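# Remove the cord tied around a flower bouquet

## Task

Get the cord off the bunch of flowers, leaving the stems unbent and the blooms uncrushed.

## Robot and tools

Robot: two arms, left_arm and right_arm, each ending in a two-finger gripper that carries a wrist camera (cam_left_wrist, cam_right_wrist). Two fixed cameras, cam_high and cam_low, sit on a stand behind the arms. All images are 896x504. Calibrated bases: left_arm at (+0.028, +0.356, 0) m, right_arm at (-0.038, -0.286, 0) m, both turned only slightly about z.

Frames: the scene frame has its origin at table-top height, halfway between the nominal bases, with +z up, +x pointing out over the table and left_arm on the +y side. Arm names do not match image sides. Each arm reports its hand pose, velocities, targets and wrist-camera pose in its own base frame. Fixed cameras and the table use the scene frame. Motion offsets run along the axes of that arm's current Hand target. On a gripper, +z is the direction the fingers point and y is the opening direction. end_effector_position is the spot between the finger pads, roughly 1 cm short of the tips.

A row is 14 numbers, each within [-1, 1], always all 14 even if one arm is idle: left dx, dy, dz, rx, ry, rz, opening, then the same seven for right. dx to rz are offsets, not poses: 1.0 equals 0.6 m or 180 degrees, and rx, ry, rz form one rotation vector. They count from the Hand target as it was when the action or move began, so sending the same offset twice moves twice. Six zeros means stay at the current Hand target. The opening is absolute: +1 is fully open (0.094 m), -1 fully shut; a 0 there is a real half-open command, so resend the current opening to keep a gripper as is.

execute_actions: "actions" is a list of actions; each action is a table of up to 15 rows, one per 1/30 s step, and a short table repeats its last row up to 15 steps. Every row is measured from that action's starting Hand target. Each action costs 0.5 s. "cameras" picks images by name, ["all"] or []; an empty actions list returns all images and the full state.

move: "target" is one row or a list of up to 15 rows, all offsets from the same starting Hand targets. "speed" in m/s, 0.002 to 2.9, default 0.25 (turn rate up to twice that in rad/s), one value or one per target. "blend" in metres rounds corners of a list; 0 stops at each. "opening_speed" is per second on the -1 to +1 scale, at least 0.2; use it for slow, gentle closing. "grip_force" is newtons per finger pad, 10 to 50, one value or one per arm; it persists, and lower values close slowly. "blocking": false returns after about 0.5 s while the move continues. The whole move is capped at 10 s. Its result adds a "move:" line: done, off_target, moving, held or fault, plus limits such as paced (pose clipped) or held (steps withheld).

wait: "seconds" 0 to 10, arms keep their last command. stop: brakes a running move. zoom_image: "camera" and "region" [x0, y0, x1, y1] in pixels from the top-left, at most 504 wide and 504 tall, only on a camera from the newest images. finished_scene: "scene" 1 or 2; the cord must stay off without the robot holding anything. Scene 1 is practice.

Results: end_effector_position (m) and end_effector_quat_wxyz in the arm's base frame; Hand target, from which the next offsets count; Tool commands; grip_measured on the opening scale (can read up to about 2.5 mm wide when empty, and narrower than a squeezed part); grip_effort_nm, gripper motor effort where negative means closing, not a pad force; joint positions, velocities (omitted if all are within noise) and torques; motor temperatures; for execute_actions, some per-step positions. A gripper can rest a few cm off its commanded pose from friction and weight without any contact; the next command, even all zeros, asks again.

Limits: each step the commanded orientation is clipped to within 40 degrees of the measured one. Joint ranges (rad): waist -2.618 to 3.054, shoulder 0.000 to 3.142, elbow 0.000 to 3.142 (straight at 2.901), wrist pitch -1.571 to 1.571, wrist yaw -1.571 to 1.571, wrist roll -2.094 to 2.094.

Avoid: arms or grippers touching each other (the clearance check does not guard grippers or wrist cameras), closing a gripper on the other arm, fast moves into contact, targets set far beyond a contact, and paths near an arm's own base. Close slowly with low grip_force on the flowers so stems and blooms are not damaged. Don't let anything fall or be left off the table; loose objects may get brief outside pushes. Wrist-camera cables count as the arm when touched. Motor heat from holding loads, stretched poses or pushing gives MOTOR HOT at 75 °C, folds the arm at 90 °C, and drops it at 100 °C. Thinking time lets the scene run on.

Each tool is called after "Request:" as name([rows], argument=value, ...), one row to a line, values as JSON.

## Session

Request:
execute_actions(actions=[])

Request:
zoom_image(camera="cam_high", region=[280, 140, 500, 350])

Scene clock: 0.00 s.
left_arm: end_effector_position=(+0.3931, +0.0262, +0.0835) grip_measured=+1.000 grip_effort_nm=n/a end_effector_quat_wxyz=(+0.571, -0.081, +0.814, +0.071) | right_arm: end_effector_position=(+0.4053, -0.0105, +0.1164) grip_measured=+1.000 grip_effort_nm=n/a end_effector_quat_wxyz=(+0.639, +0.003, +0.768, -0.039)
Joint positions: left_arm=[-0.054 1.598 0.351 0.889 -0.261 -0.07 0.094] | right_arm=[0 1.633 0.33 1.121 0.064 -0.045 0.094]
Joint velocities: within noise
Joint torques (N m): no reading
Motor temperatures (°C): left_arm=[30 28 33 28 29 27 27] | right_arm=[27 29 33 27 26 29 29]
Heat: left arm: 33 °C; right arm: 33 °C.
Hand target: left_arm +0.3929, +0.0264, +0.0828; +0.568, -0.081, +0.816, +0.072 | right_arm +0.4060, -0.0106, +0.1179; +0.640, +0.003, +0.768, -0.039
Tool commands: left_gripper/opening=+1.0 right_gripper/opening=+1.0
camera_calibration:
cam_left_wrist: T_world_to_cam=[[0.120421, -0.985522, -0.11935, -0.015095], [-0.856459, -0.0423462, -0.514475, 0.403881], [0.501972, 0.164172, -0.849159, -0.027985], [0, 0, 0, 1]] pos_world=[0.361773, 0.00682072, 0.182221]
cam_right_wrist: T_world_to_cam=[[-0.0924192, -0.99148, -0.0917956, 0.0384621], [-0.747365, 0.12999, -0.651573, 0.402848], [0.657954, 0.008387, -0.753011, -0.0745702], [0, 0, 0, 1]] pos_world=[0.353693, -0.0136064, 0.209864]

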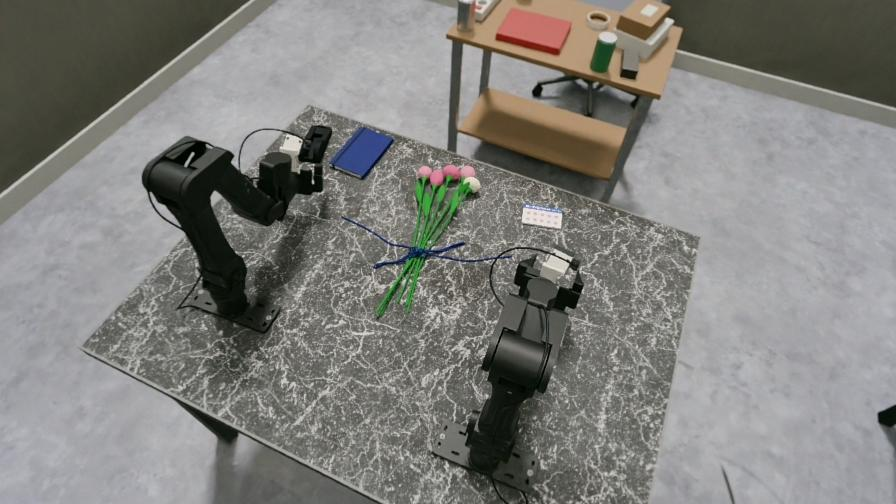

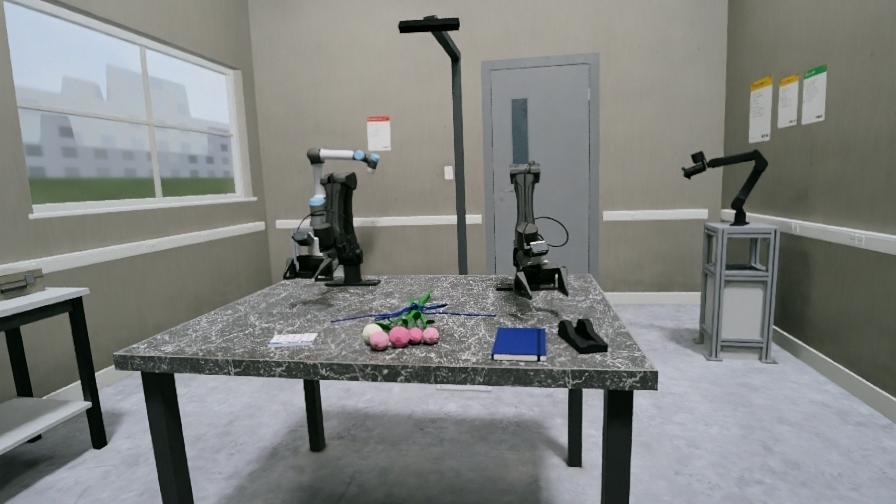

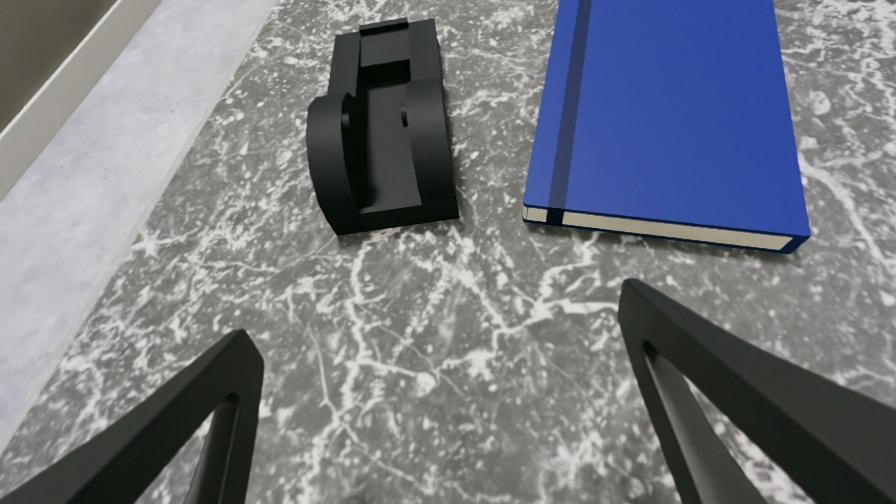

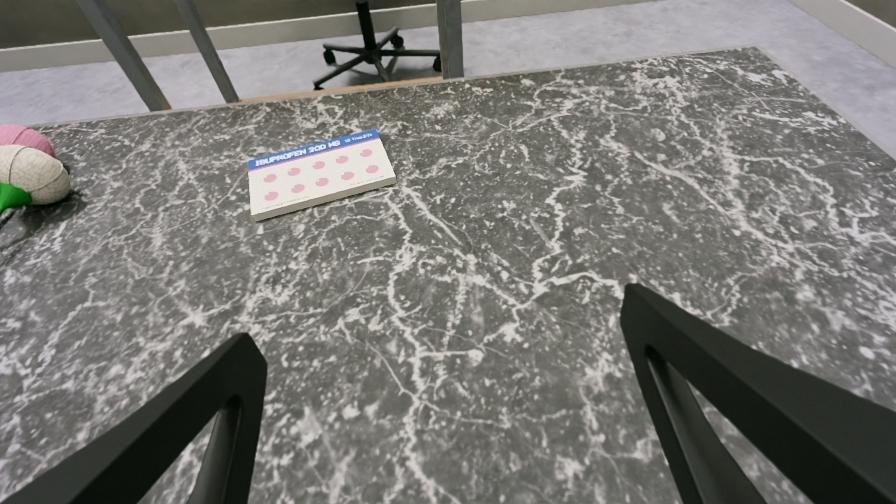

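Scaled by 2.291 from the camera's 896x504 image, which has a finer 1280x720 frame.

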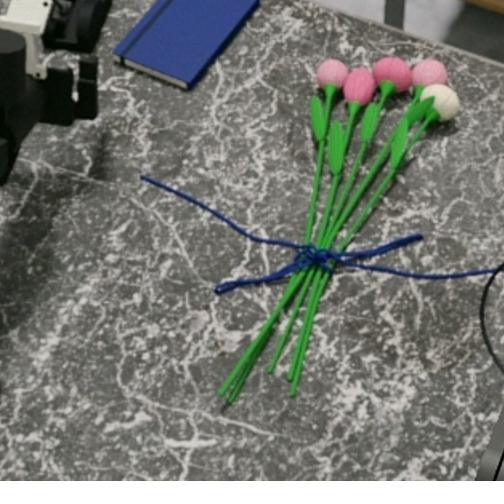

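Request:
move(target=[0.0852, -0.2579, -0.1650, -0.2251, 0.3430, -0.3356, -0.1, 0.0647, 0.2321, 0.0654, 0.2134, 0.4098, 0.2831, -0.1], speed=0.4, grip_force=30, cameras=["cam_left_wrist", "cam_right_wrist", "cam_high"])

Scene clock: 24.67 s.
left_arm: end_effector_position=(+0.3168, -0.1499, +0.0669) grip_measured=-0.097 grip_effort_nm=-0.19 end_effector_quat_wxyz=(+0.006, -0.645, +0.764, -0.011) | right_arm: end_effector_position=(+0.4459, +0.1263, +0.0780) grip_measured=-0.099 grip_effort_nm=-0.07 end_effector_quat_wxyz=(+0.016, +0.510, +0.860, +0.014)
Joint positions: left_arm=[-0.446 1.869 1.416 -1.091 -0.001 -1.847 0.042] | right_arm=[0.275 2.328 2.158 -1.358 0.003 1.346 0.042]
Joint torques (N m): left_arm=[0.53 -7.97 9.28 0 -0.04 -0.09] | right_arm=[-0.72 -9.25 7.94 0.04 -0.05 0.07]
Heat: left arm: 35 °C; right arm: 34 °C.
Hand target: left_arm +0.3180, -0.1481, +0.0651; +0.000, -0.649, +0.760, +0.000 | right_arm +0.4451, +0.1239, +0.0649; +0.000, +0.515, +0.857, +0.000
Off the commanded pose: left_arm 0.003 m, 2 deg | right_arm 0.013 m, 3 deg.
grip_force (N): 30, 30
move: off_target (right_arm)
camera_calibration:
cam_left_wrist: T_world_to_cam=[[0.955033, -0.285528, 0.0799054, -0.354208], [-0.271684, -0.734802, 0.621494, -0.0426007], [-0.118739, -0.615256, -0.779334, 0.100221], [0, 0, 0, 1]] pos_world=[0.338607, -0.0707781, 0.132885]
cam_right_wrist: T_world_to_cam=[[-0.939902, -0.339969, -0.0317148, 0.465276], [-0.285599, 0.731869, 0.618709, 0.00944844], [-0.187131, 0.590584, -0.78498, 0.174502], [0, 0, 0, 1]] pos_world=[0.472667, 0.048206, 0.145891]
Images, in order (width x height): cam_high 896x504, cam_left_wrist 896x504, cam_right_wrist 896x504.

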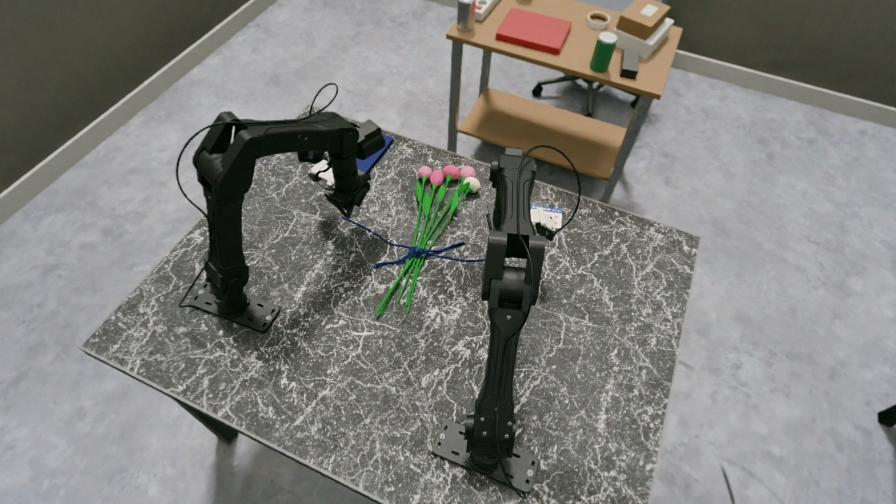

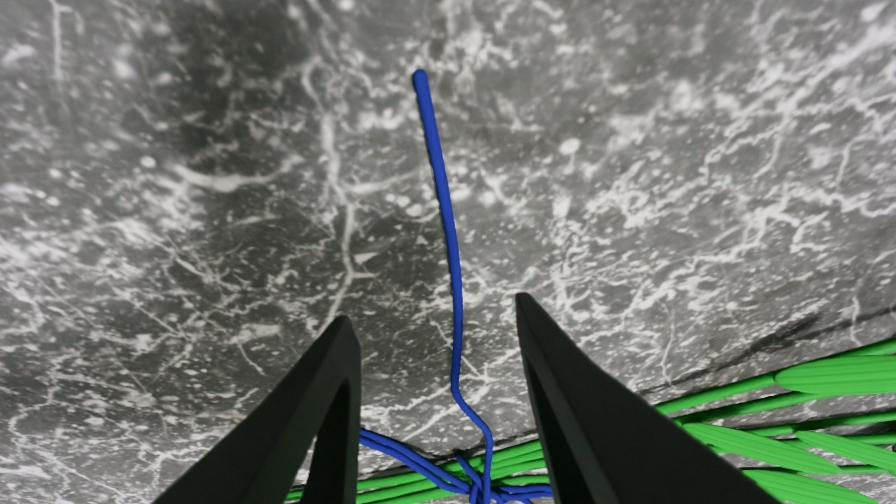

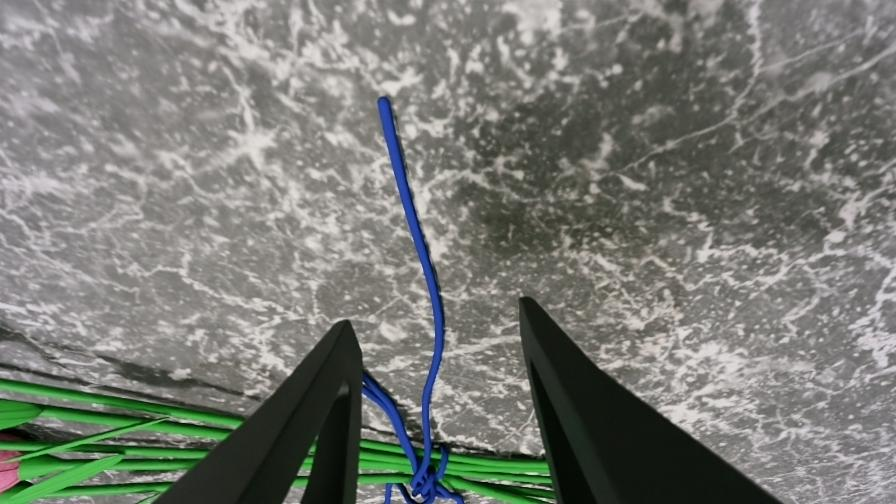

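Request:
move(target=[-0.0178, -0.0090, 0.08, 0, 0, 0, -0.1, -0.0073, 0.0222, 0.0915, 0, 0, 0, -0.1], speed=0.12, cameras=["cam_left_wrist", "cam_right_wrist"])

Scene clock: 34.67 s.
left_arm: end_effector_position=(+0.3288, -0.1419, +0.0277) grip_measured=-0.097 grip_effort_nm=-0.19 end_effector_quat_wxyz=(+0.006, -0.649, +0.760, -0.012) | right_arm: end_effector_position=(+0.4591, +0.1302, +0.0298) grip_measured=-0.099 grip_effort_nm=-0.07 end_effector_quat_wxyz=(+0.011, +0.510, +0.860, +0.010)
Joint positions: left_arm=[-0.41 1.937 1.346 -0.952 0 -1.824 0.042] | right_arm=[0.275 2.418 2.126 -1.248 0.003 1.346 0.042]
Joint torques (N m): left_arm=[0.38 -8.8 4.92 0.35 -0.05 0.01] | right_arm=[-0.99 -9.81 5.29 0.35 -0.08 0.08]
Heat: left arm: 36 °C; right arm: 35 °C.
Hand target: left_arm +0.3250, -0.1384, +0.0170; +0.000, -0.649, +0.760, +0.000 | right_arm +0.4588, +0.1263, +0.0099; +0.000, +0.515, +0.857, -0.001
Off the commanded pose: left_arm 0.012 m, 2 deg | right_arm 0.020 m, 2 deg.
grip_force (N): 30, 30
move: off_target (left_arm, right_arm)
camera_calibration:
cam_left_wrist: T_world_to_cam=[[0.95833, -0.273855, 0.0812833, -0.35978], [-0.26351, -0.737601, 0.621697, -0.012198], [-0.1103, -0.61721, -0.779029, 0.0729859], [0, 0, 0, 1]] pos_world=[0.349624, -0.0624773, 0.0936858]
cam_right_wrist: T_world_to_cam=[[-0.940198, -0.340068, -0.0195529, 0.477225], [-0.278193, 0.733471, 0.620184, 0.0365639], [-0.196563, 0.588535, -0.784213, 0.141478], [0, 0, 0, 1]] pos_world=[0.486667, 0.0522059, 0.0976034]
Images, in order (width x height): cam_left_wrist 896x504, cam_right_wrist 896x504.

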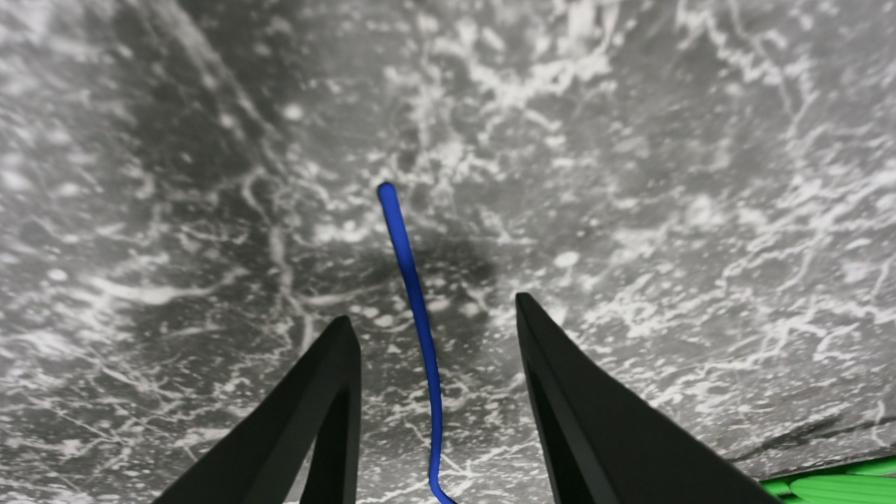

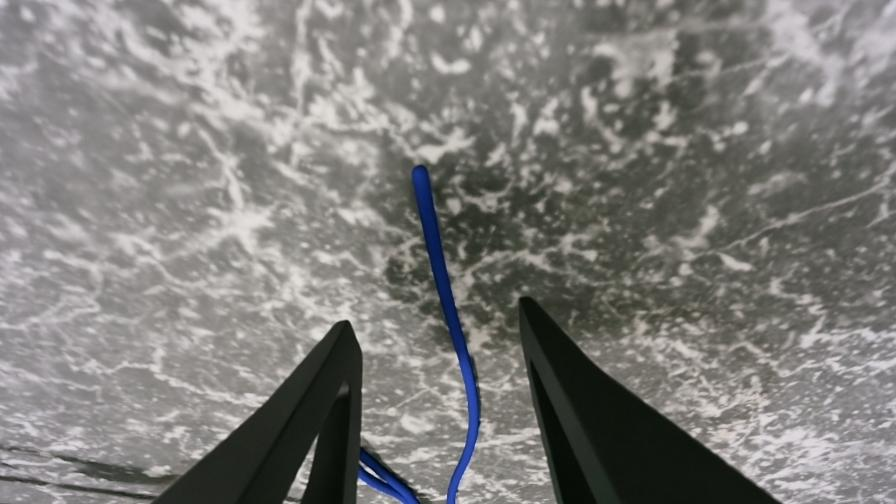

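Request:
move([
  [0, 0, 0.03, 0, 0, 0, -0.1, 0, 0, 0.034, 0, 0, 0, -0.1],
  [0, 0, 0.03, 0, 0, 0, -1, 0, 0, 0.034, 0, 0, 0, -1],
], speed=[0.03, 0.03], cameras=["cam_left_wrist", "cam_right_wrist"])

Scene clock: 41.87 s.
left_arm: end_effector_position=(+0.3307, -0.1429, +0.0125) grip_measured=-0.912 grip_effort_nm=-0.66 end_effector_quat_wxyz=(+0.008, -0.649, +0.761, -0.016) | right_arm: end_effector_position=(+0.4641, +0.1316, +0.0184) grip_measured=-0.997 grip_effort_nm=-0.18 end_effector_quat_wxyz=(+0.020, +0.510, +0.860, +0.019)
Joint positions: left_arm=[-0.41 1.959 1.311 -0.887 0 -1.823 0.004] | right_arm=[0.275 2.418 2.079 -1.177 0.003 1.346 0]
Joint torques (N m): left_arm=[0.36 -8.53 4.56 0.38 -0.04 -0.01] | right_arm=[-0.88 -9.39 4.36 0.38 -0.02 0.07]
Heat: left arm: 35 °C; right arm: 35 °C.
Hand target: left_arm +0.3251, -0.1384, -0.0009; +0.000, -0.649, +0.761, +0.000 | right_arm +0.4589, +0.1263, -0.0105; +0.000, +0.515, +0.857, +0.000
Off the commanded pose: left_arm 0.015 m, 2 deg | right_arm 0.030 m, 3 deg.
grip_force (N): 30, 30
move: off_target (left_arm, right_arm); target 2's new opening was sent with right_arm's hand 0.030 m and 3 deg from that target
camera_calibration:
cam_left_wrist: T_world_to_cam=[[0.957574, -0.273922, 0.0895471, -0.360446], [-0.268473, -0.734957, 0.622705, -0.000883986], [-0.104759, -0.620327, -0.777316, 0.058361], [0, 0, 0, 1]] pos_world=[0.351031, -0.0631811, 0.0781923]
cam_right_wrist: T_world_to_cam=[[-0.93944, -0.339885, -0.0439409, 0.482358], [-0.292792, 0.729334, 0.618341, 0.0513623], [-0.178117, 0.593759, -0.784681, 0.123417], [0, 0, 0, 1]] pos_world=[0.490167, 0.053206, 0.0862788]
Images, in order (width x height): cam_left_wrist 896x504, cam_right_wrist 896x504.

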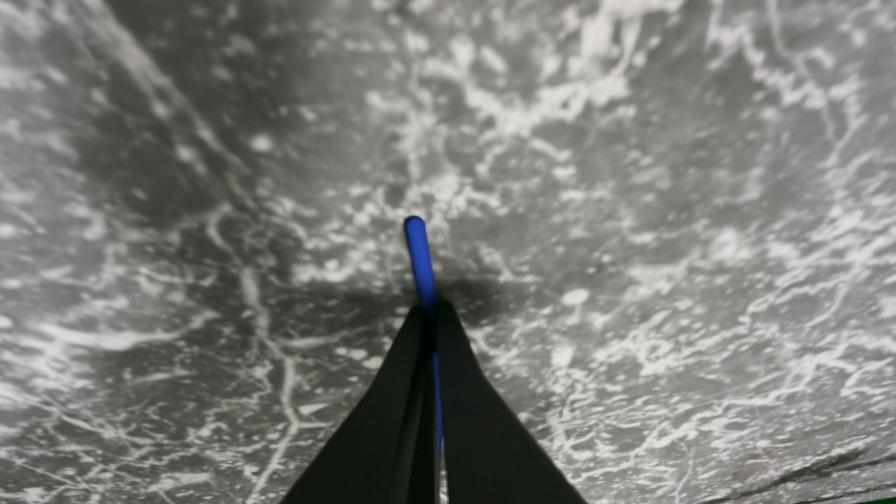

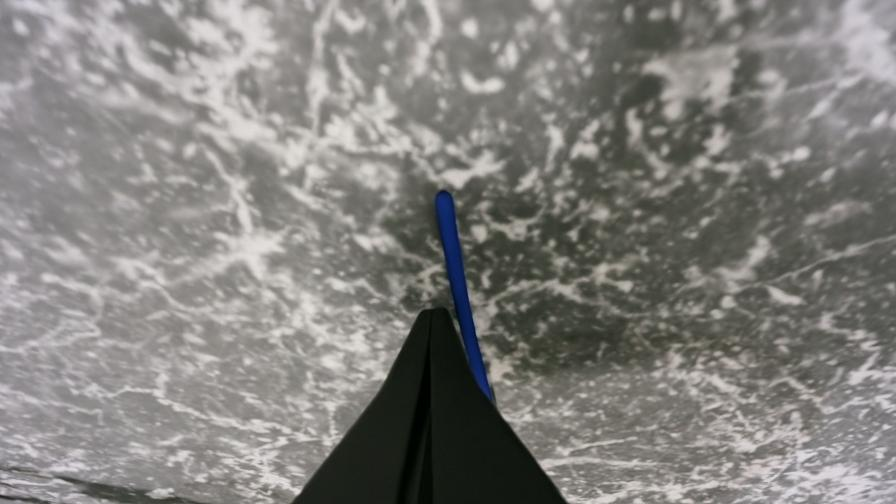

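Request:
move([
  [0, 0, 0, 0, 0, 0, -1, 0, 0, 0, 0, 0, 0, -0.4],
  [0, 0, 0, 0, 0, 0, -1, 0, -0.004, 0.0217, 0, 0, 0, -0.4],
  [0, 0, 0, 0, 0, 0, -1, 0, -0.004, 0.0217, 0, 0, 0, -1],
], speed=0.03, cameras=["cam_right_wrist"])

Scene clock: 46.97 s.
left_arm: end_effector_position=(+0.3307, -0.1429, +0.0125) grip_measured=-0.913 grip_effort_nm=-0.70 end_effector_quat_wxyz=(+0.008, -0.649, +0.761, -0.016) | right_arm: end_effector_position=(+0.4574, +0.1281, +0.0092) grip_measured=-0.943 grip_effort_nm=-0.61 end_effector_quat_wxyz=(+0.011, +0.512, +0.859, +0.010)
Joint positions: left_arm=[-0.41 1.959 1.311 -0.887 0 -1.823 0.004] | right_arm=[0.272 2.418 2.044 -1.167 0.002 1.346 0.003]
Joint torques (N m): left_arm=[0.34 -8.47 4.56 0.37 -0.06 0.01] | right_arm=[-0.59 -9.36 3.14 0.71 0 -0.01]
Heat: left arm: 35 °C; right arm: 35 °C.
Hand target: left_arm +0.3251, -0.1384, -0.0009; +0.000, -0.649, +0.761, +0.000 | right_arm +0.4566, +0.1252, -0.0235; +0.000, +0.515, +0.857, -0.001
Off the commanded pose: left_arm 0.015 m, 2 deg | right_arm 0.033 m, 2 deg.
grip_force (N): 30, 30
move: off_target (left_arm, right_arm); target 3's new opening was sent with right_arm's hand 0.034 m and 3 deg from that target
camera_calibration:
cam_right_wrist: T_world_to_cam=[[-0.941384, -0.336833, -0.0184247, 0.474612], [-0.274922, 0.734413, 0.620528, 0.0488242], [-0.195483, 0.589221, -0.783968, 0.125588], [0, 0, 0, 1]] pos_world=[0.484766, 0.0500091, 0.0769045]
Images, in order (width x height): cam_right_wrist 896x504.

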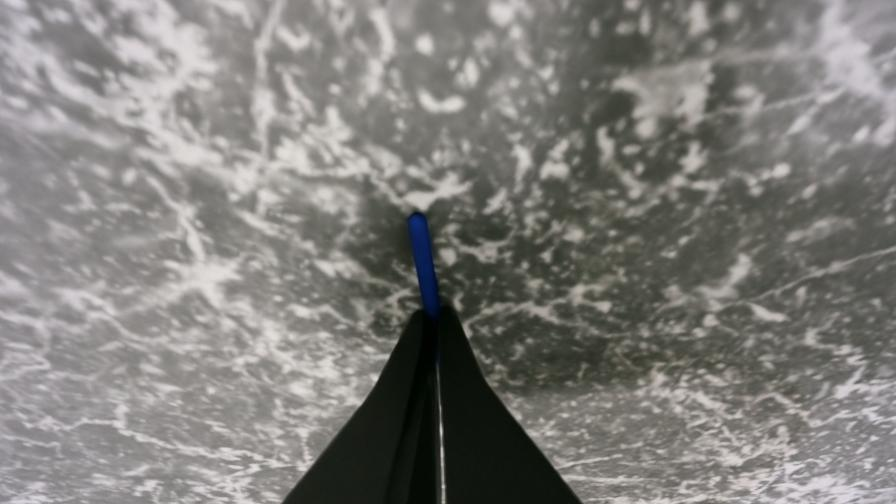

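Request:
move([
  [0, 0, -0.0433, 0, 0, 0, -1, 0, 0, -0.0758, 0, 0, 0, -1],
  [-0.43, 0.0985, -0.0433, 0, 0, 0, -1, -0.299, -0.3508, -0.0758, 0, 0, 0, -1],
], speed=[0.06, 0.08], blend=[0.01, 0], cameras=["cam_high", "cam_low"])

Request:
zoom_image(camera="cam_high", region=[350, 200, 510, 320])

Scene clock: 57.80 s.
left_arm: end_effector_position=(+0.3029, +0.1229, +0.0260) grip_measured=-0.913 grip_effort_nm=-0.70 end_effector_quat_wxyz=(+0.002, -0.651, +0.759, -0.002) | right_arm: end_effector_position=(+0.3528, -0.1275, +0.0096) grip_measured=-0.946 grip_effort_nm=-0.67 end_effector_quat_wxyz=(-0.026, +0.517, +0.855, +0.003)
Joint positions: left_arm=[0.384 1.849 1.219 -0.935 0.003 -1.033 0.004] | right_arm=[-0.357 2.092 1.496 -1.025 -0.015 0.731 0.003]
Joint torques (N m): left_arm=[0.13 -7.57 8.76 0.14 -0.08 -0.04] | right_arm=[-0.09 -13.75 4 0.23 0.17 -0.05]
Heat: left arm: 35 °C; right arm: 34 °C.
Hand target: left_arm +0.3070, +0.1258, +0.0249; +0.000, -0.649, +0.760, +0.000 | right_arm +0.3550, -0.1320, +0.0223; +0.000, +0.515, +0.857, +0.000
Off the commanded pose: left_arm 0.005 m, 0 deg | right_arm 0.014 m, 3 deg.
grip_force (N): 30, 30
move: off_target (right_arm)
Images, in order (width x height): cam_high 896x504, cam_low 896x504.

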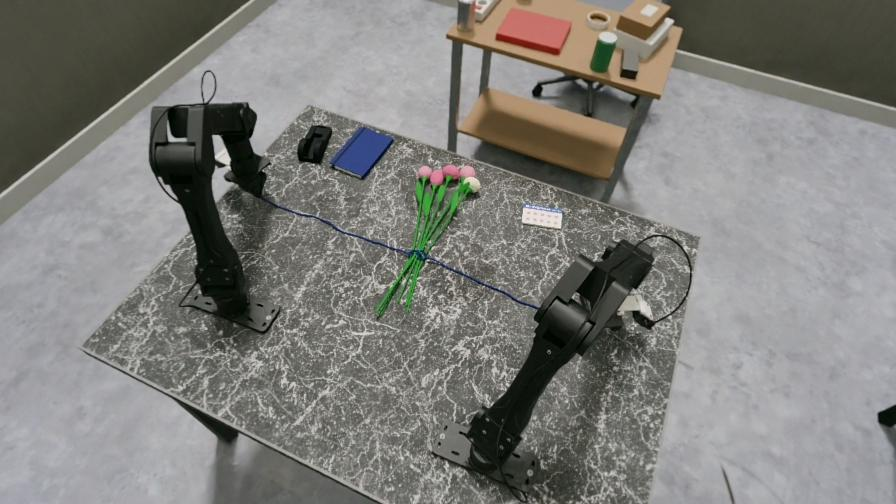

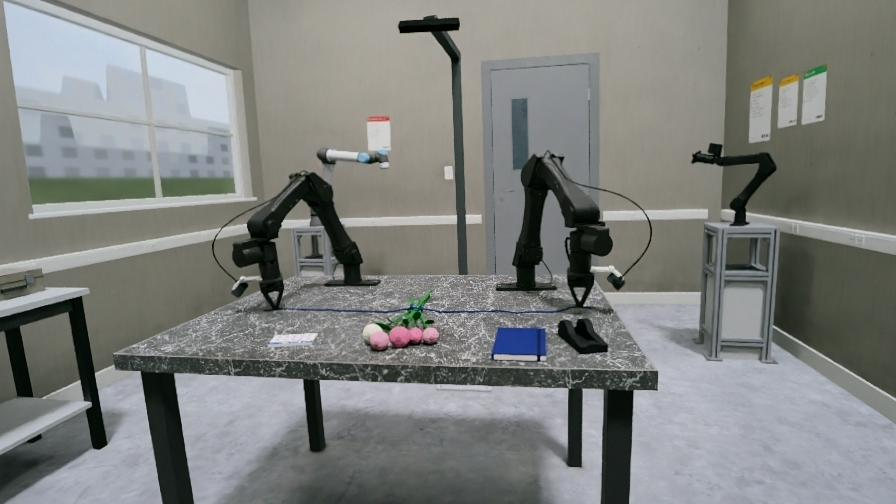

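Scaled by 3.150 from the camera's 896x504 image, which has a finer 1280x720 frame.

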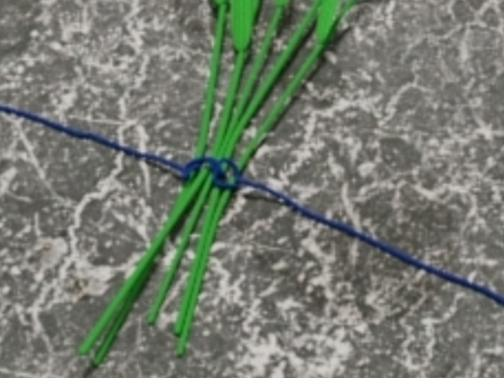

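Request:
move(target=[-0.0658, 0.0104, 0, 0, 0, 0, -1, -0.0883, -0.047, -0.02, 0, 0, 0, -1], speed=0.06, cameras=["cam_high"])

Request:
zoom_image(camera="cam_high", region=[350, 200, 510, 320])

Scene clock: 62.80 s.
left_arm: end_effector_position=(+0.3057, +0.1618, +0.0264) grip_measured=-0.913 grip_effort_nm=-0.70 end_effector_quat_wxyz=(+0.006, -0.649, +0.761, -0.003) | right_arm: end_effector_position=(+0.3553, -0.1869, +0.0389) grip_measured=-0.946 grip_effort_nm=-0.66 end_effector_quat_wxyz=(+0.009, +0.516, +0.857, +0.008)
Joint positions: left_arm=[0.486 1.908 1.299 -0.948 0.003 -0.927 0.004] | right_arm=[-0.494 2.092 1.619 -1.078 -0.015 0.591 0.003]
Joint torques (N m): left_arm=[0.46 -8.14 9.06 0.08 -0.08 0.01] | right_arm=[-0.36 -8.31 7.77 0.1 0.16 -0.05]
Motor temperatures (°C): left_arm=[30 32 35 29 29 27 28] | right_arm=[27 34 34 29 26 29 30]
Heat: left arm: 35 °C; right arm: 34 °C.
Hand target: left_arm +0.3070, +0.1657, +0.0248; +0.000, -0.649, +0.760, +0.000 | right_arm +0.3549, -0.1920, +0.0343; +0.000, +0.515, +0.857, +0.000
Off the commanded pose: left_arm 0.004 m, 1 deg | right_arm 0.007 m, 1 deg.
grip_force (N): 30, 30
move: done
Images, in order (width x height): cam_high 896x504.

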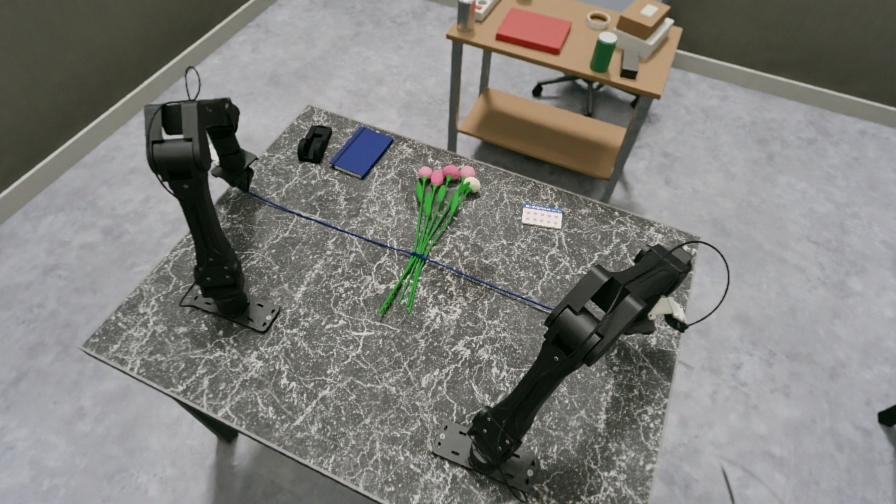

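Scaled by 3.150 from the camera's 896x504 image, which has a finer 1280x720 frame.

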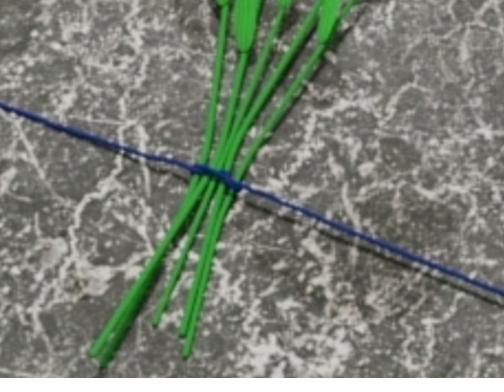

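Request:
move([
  [0.0198, -0.0031, 0.0333, 0, 0, 0, -1, 0.0177, 0.0094, 0.05, 0, 0, 0, -1],
  [0.0198, -0.0031, 0.0333, 0, 0, 0, 0.5, 0.0177, 0.0094, 0.05, 0, 0, 0, -0.2],
  [0.0198, -0.0031, -0.125, 0, 0, 0, 0.5, 0.0177, 0.0094, -0.1, 0, 0, 0, -0.2],
  [0.8447, -0.1405, -0.125, 0, 0, 0.433, 0.5, 0.508, 0.2871, -0.0433, 0, 0, 0.044, -0.2],
], speed=[0.08, 0.1, 0.15, 0.35], blend=[0, 0, 0.02, 0], cameras=["cam_high", "cam_left_wrist", "cam_right_wrist"])

Scene clock: 85.13 s.
left_arm: end_effector_position=(+0.3205, -0.3495, +0.1078) grip_measured=+0.497 grip_effort_nm=0.11 end_effector_quat_wxyz=(+0.032, -0.053, +0.997, -0.045) | right_arm: end_effector_position=(+0.3575, +0.1534, +0.0692) grip_measured=-0.201 grip_effort_nm=0.07 end_effector_quat_wxyz=(-0.002, +0.552, +0.834, +0.013)
Joint positions: left_arm=[-0.828 2.311 2.244 -1.392 0.008 -0.934 0.07] | right_arm=[0.395 2.02 1.634 -1.165 -0.017 1.564 0.038]
Joint torques (N m): left_arm=[0.23 -15.06 5.57 0.31 -0.11 -0.06] | right_arm=[-0.51 -9.7 5.63 0.15 0.01 0.01]
Heat: left arm: 37 °C; right arm: 35 °C.
Hand target: left_arm +0.3191, -0.3442, +0.1072; +0.030, -0.056, +0.997, -0.038 (not the last commanded pose) | right_arm +0.3573, +0.1501, +0.0693; -0.001, +0.554, +0.833, +0.010 (not the last commanded pose)
Off the commanded pose: left_arm 0.012 m, 7 deg | right_arm 0.012 m, 3 deg.
grip_force (N): 30, 30
move: held (left_arm, right_arm; a check stopped the path); target 2's new opening was sent with right_arm's hand 0.019 m and 2 deg from that target; limits=held
pose unreachable (left arm): on one or more control steps of this call, first in action 0 (counted from 0), this arm could not follow its commanded pose, so it was not sent that pose on those steps. It may still have moved: this result reports where it is.
cause: moving toward the commanded pose would bring a part of the arm too close to another arm (this arm's wrist (the part past joint 4) and the right arm's wrist (the part past joint 4), along the way the arms are being sent, or toward where that arm still pushes).
pose unreachable (right arm): on one or more control steps of this call, first in action 0 (counted from 0), this arm could not follow its commanded pose, so it was not sent that pose on those steps. It may still have moved: this result reports where it is.
cause: moving toward the commanded pose would bring a part of the arm too close to another arm (this arm's wrist (the part past joint 4) and the left arm's wrist (the part past joint 4), along the way the arms are being sent, or toward where that arm still pushes).
camera_calibration:
cam_left_wrist: T_world_to_cam=[[-0.0218747, -0.989917, 0.13995, -0.357675], [-0.823918, 0.0971397, 0.558321, 0.260878], [-0.566286, -0.103095, -0.817736, 0.336321], [0, 0, 0, 1]] pos_world=[0.397572, -0.344737, 0.179424]
cam_right_wrist: T_world_to_cam=[[-0.969159, -0.246362, -0.0060423, 0.385484], [-0.193161, 0.74419, 0.639429, -0.066638], [-0.153035, 0.620875, -0.768827, 0.117031], [0, 0, 0, 1]] pos_world=[0.378633, 0.0718987, 0.134916]
Images, in order (width x height): cam_high 896x504, cam_left_wrist 896x504, cam_right_wrist 896x504.

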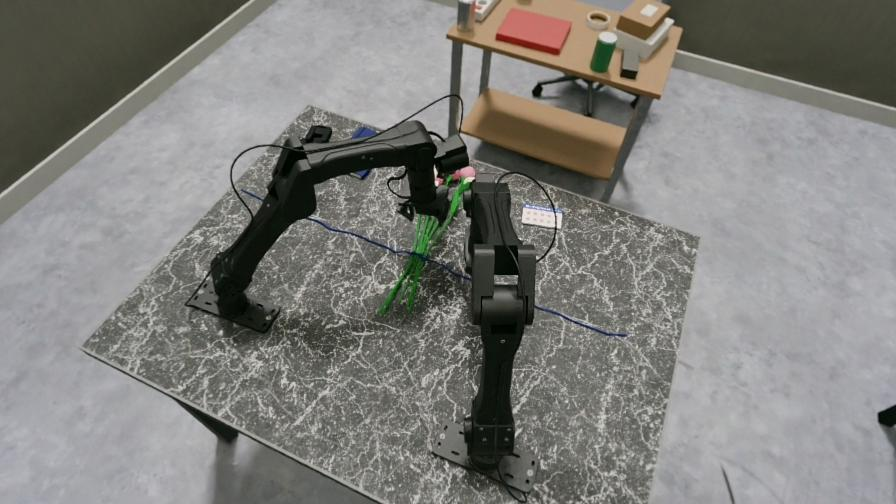

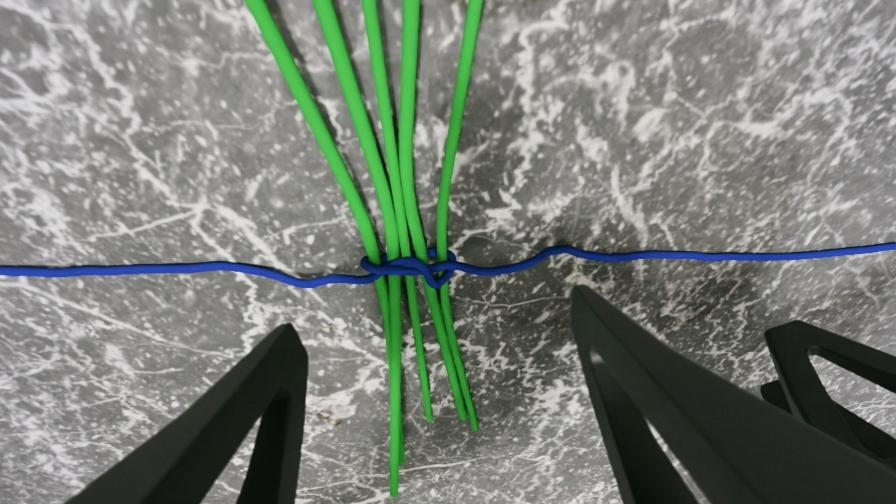

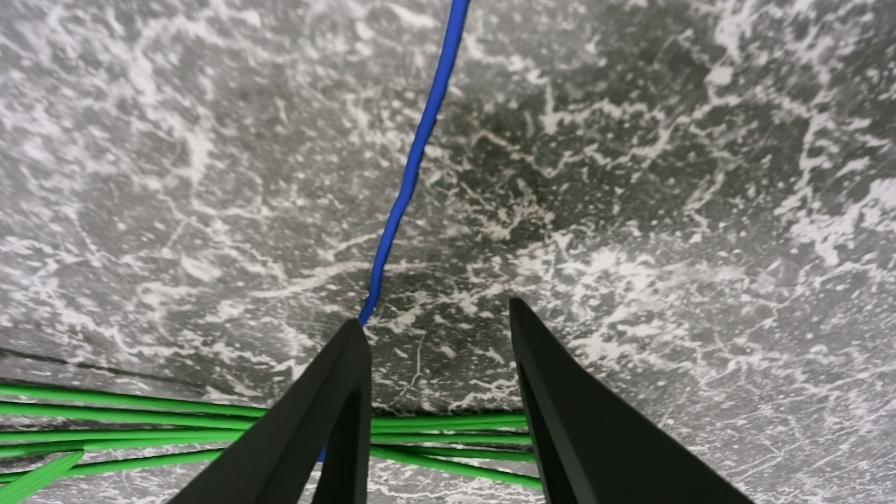

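Request:
move([
  [0, 0, 0, 0, 0, 0, 0.5, -0.079, -0.0147, 0.04, 0, 0, 0, -0.2],
  [0.036, 0.0185, 0.1437, -0.0248, 0.0183, 0.0134, 0.5, -0.079, -0.0147, 0.1155, 0, 0, 0, -0.2],
], speed=[0.12, 0.1], cameras=["cam_left_wrist", "cam_right_wrist"])

Scene clock: 102.77 s.
left_arm: end_effector_position=(+0.3049, -0.3430, +0.0367) grip_measured=+0.497 grip_effort_nm=0.11 end_effector_quat_wxyz=(+0.006, -0.040, +0.999, -0.014) | right_arm: end_effector_position=(+0.3738, +0.1053, +0.0166) grip_measured=-0.201 grip_effort_nm=0.07 end_effector_quat_wxyz=(+0.011, +0.556, +0.831, +0.025)
Joint positions: left_arm=[-0.843 2.324 1.989 -1.206 0.008 -0.924 0.07] | right_arm=[0.264 2.038 1.444 -0.924 -0.017 1.444 0.038]
Joint torques (N m): left_arm=[-0.46 -11.82 5.22 0.41 -0.11 0.01] | right_arm=[0.39 -7.35 4.25 0.38 0.01 -0.05]
Heat: left arm: 36 °C; right arm: 34 °C.
Hand target: left_arm +0.3019, -0.3419, +0.0193; -0.001, -0.035, +0.999, +0.000 | right_arm +0.3681, +0.1042, -0.0007; -0.001, +0.554, +0.833, +0.010
Off the commanded pose: left_arm 0.018 m, 2 deg | right_arm 0.018 m, 2 deg.
grip_force (N): 30, 30
move: off_target (left_arm, right_arm)
camera_calibration:
cam_left_wrist: T_world_to_cam=[[-0.0412282, -0.995858, 0.0810409, -0.335555], [-0.790018, 0.0821481, 0.607556, 0.269806], [-0.611696, -0.0389753, -0.790132, 0.304874], [0, 0, 0, 1]] pos_world=[0.385808, -0.344447, 0.104163]
cam_right_wrist: T_world_to_cam=[[-0.970883, -0.236069, -0.0407184, 0.389231], [-0.207108, 0.741749, 0.637899, 0.0114598], [-0.120385, 0.627758, -0.769043, 0.0960181], [0, 0, 0, 1]] pos_world=[0.39183, 0.0231088, 0.0823807]
Images, in order (width x height): cam_left_wrist 896x504, cam_right_wrist 896x504.

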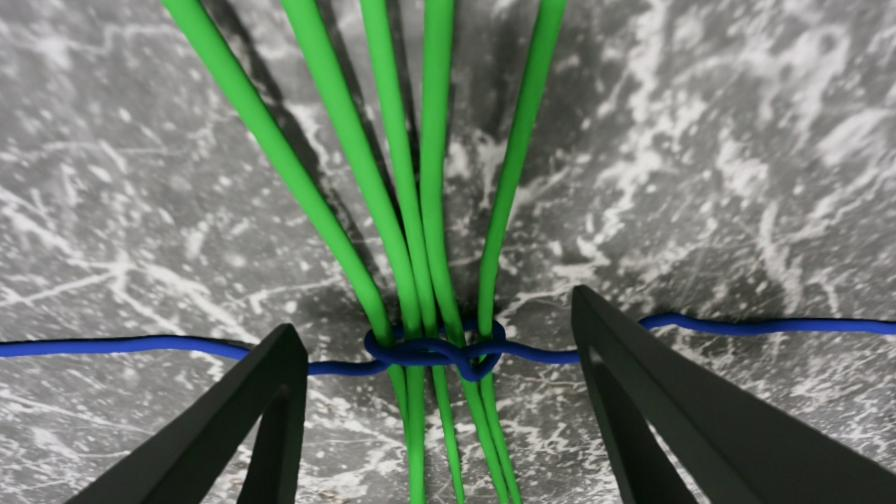

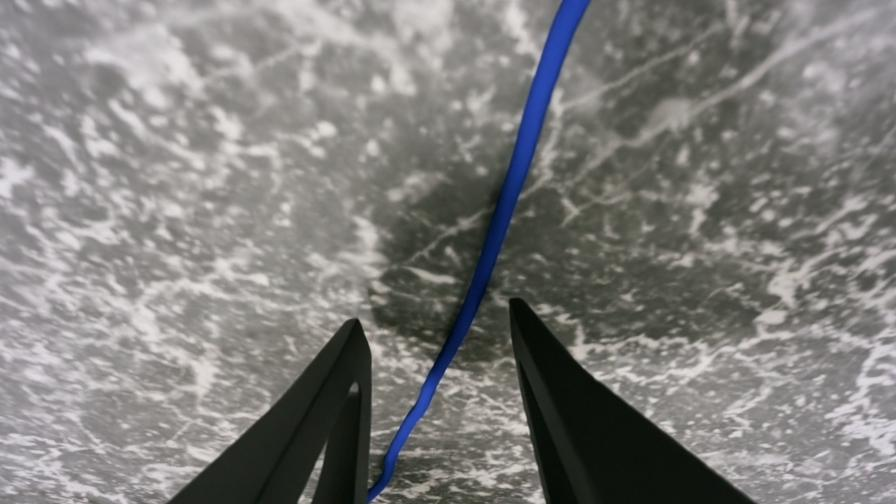

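Request:
move([
  [0, 0, 0.0358, 0, 0, 0, 0.5, 0, 0, 0.0165, 0, 0, 0, -0.2],
  [0, 0, 0.0358, 0, 0, 0, 0.2, 0, 0, 0.0165, 0, 0, 0, -1],
], speed=0.05, cameras=["cam_left_wrist"])

Scene clock: 114.00 s.
left_arm: end_effector_position=(+0.3058, -0.3440, +0.0159) grip_measured=+0.203 grip_effort_nm=-0.19 end_effector_quat_wxyz=(+0.007, -0.040, +0.999, -0.015) | right_arm: end_effector_position=(+0.3760, +0.1059, +0.0099) grip_measured=-0.945 grip_effort_nm=-0.62 end_effector_quat_wxyz=(+0.014, +0.556, +0.831, +0.029)
Joint positions: left_arm=[-0.843 2.341 1.934 -1.132 0.008 -0.923 0.057] | right_arm=[0.264 2.047 1.428 -0.89 -0.017 1.444 0.003]
Joint torques (N m): left_arm=[-0.47 -11.78 5.12 0.43 -0.13 0] | right_arm=[0.2 -6.95 4.01 0.4 0.06 -0.09]
Heat: left arm: 35 °C; right arm: 34 °C.
Hand target: left_arm +0.3020, -0.3420, -0.0021; +0.000, -0.035, +0.999, -0.001 | right_arm +0.3681, +0.1044, -0.0106; -0.001, +0.554, +0.833, +0.010
Off the commanded pose: left_arm 0.019 m, 2 deg | right_arm 0.022 m, 3 deg.
grip_force (N): 30, 30
move: off_target (left_arm, right_arm); target 2's new opening was sent with right_arm's hand 0.021 m and 2 deg from that target
camera_calibration:
cam_left_wrist: T_world_to_cam=[[-0.0417837, -0.995698, 0.0827069, -0.334611], [-0.790925, 0.0835428, 0.606184, 0.284037], [-0.610485, -0.0400863, -0.791012, 0.288194], [0, 0, 0, 1]] pos_world=[0.386609, -0.345348, 0.0834614]
Images, in order (width x height): cam_left_wrist 896x504.

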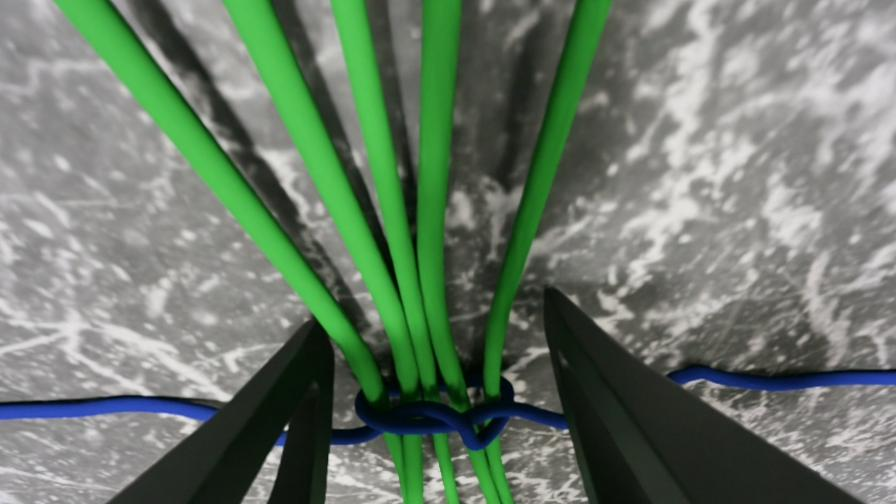

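Request:
move([
  [0, 0, 0, 0, 0, 0, 0.2, -0.0461, -0.0193, -0.055, 0, 0, 0, -1],
  [0, 0, 0, 0, 0, 0, 0.2, -0.4856, -0.2212, -0.055, 0, 0, 0, -1],
], speed=[0.06, 0.08], blend=[0.015, 0], cameras=["cam_left_wrist", "cam_high"])

Scene clock: 120.30 s.
left_arm: end_effector_position=(+0.3087, -0.3516, +0.0163) grip_measured=+0.203 grip_effort_nm=-0.19 end_effector_quat_wxyz=(+0.014, -0.038, +0.999, -0.029) | right_arm: end_effector_position=(+0.3593, -0.2095, +0.0256) grip_measured=-0.946 grip_effort_nm=-0.66 end_effector_quat_wxyz=(+0.011, +0.554, +0.832, +0.022)
Joint positions: left_arm=[-0.847 2.341 1.934 -1.102 0.014 -0.923 0.057] | right_arm=[-0.549 2.157 1.666 -1.057 -0.043 0.626 0.003]
Joint torques (N m): left_arm=[-0.2 -11.81 5.38 0.16 -0.2 0] | right_arm=[-0.64 -8.06 7.86 0.08 0.22 -0.06]
Heat: left arm: 35 °C; right arm: 34 °C.
Hand target: left_arm +0.3019, -0.3420, -0.0021; +0.000, -0.035, +0.999, -0.001 | right_arm +0.3582, -0.2162, +0.0168; -0.001, +0.554, +0.833, +0.010
Off the commanded pose: left_arm 0.022 m, 4 deg | right_arm 0.011 m, 2 deg.
grip_force (N): 30, 30
move: off_target (left_arm, right_arm)
camera_calibration:
cam_left_wrist: T_world_to_cam=[[-0.0480339, -0.992883, 0.108973, -0.339676], [-0.799747, 0.103592, 0.591331, 0.296763], [-0.598412, -0.0587472, -0.799032, 0.279743], [0, 0, 0, 1]] pos_world=[0.388421, -0.351567, 0.0850539]
Images, in order (width x height): cam_high 896x504, cam_left_wrist 896x504.

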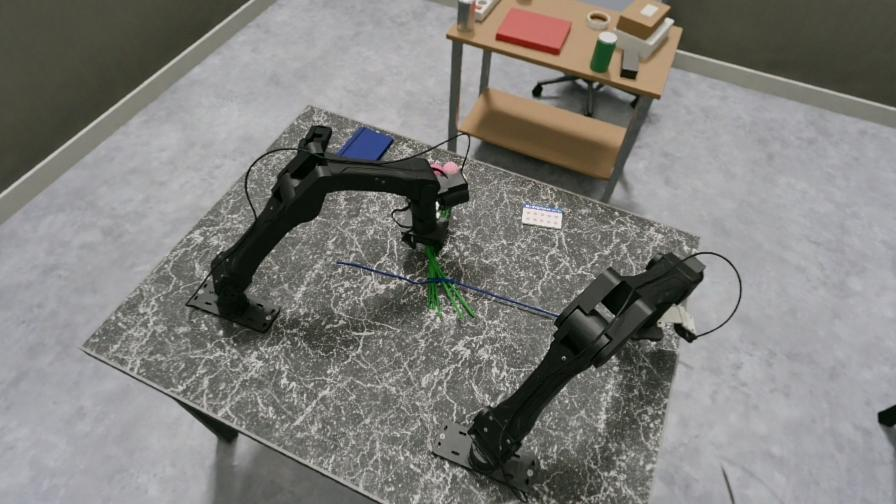

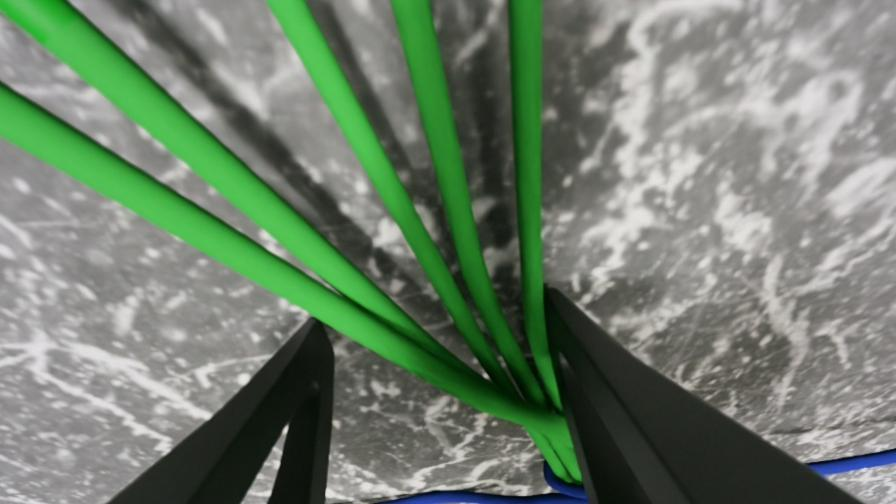

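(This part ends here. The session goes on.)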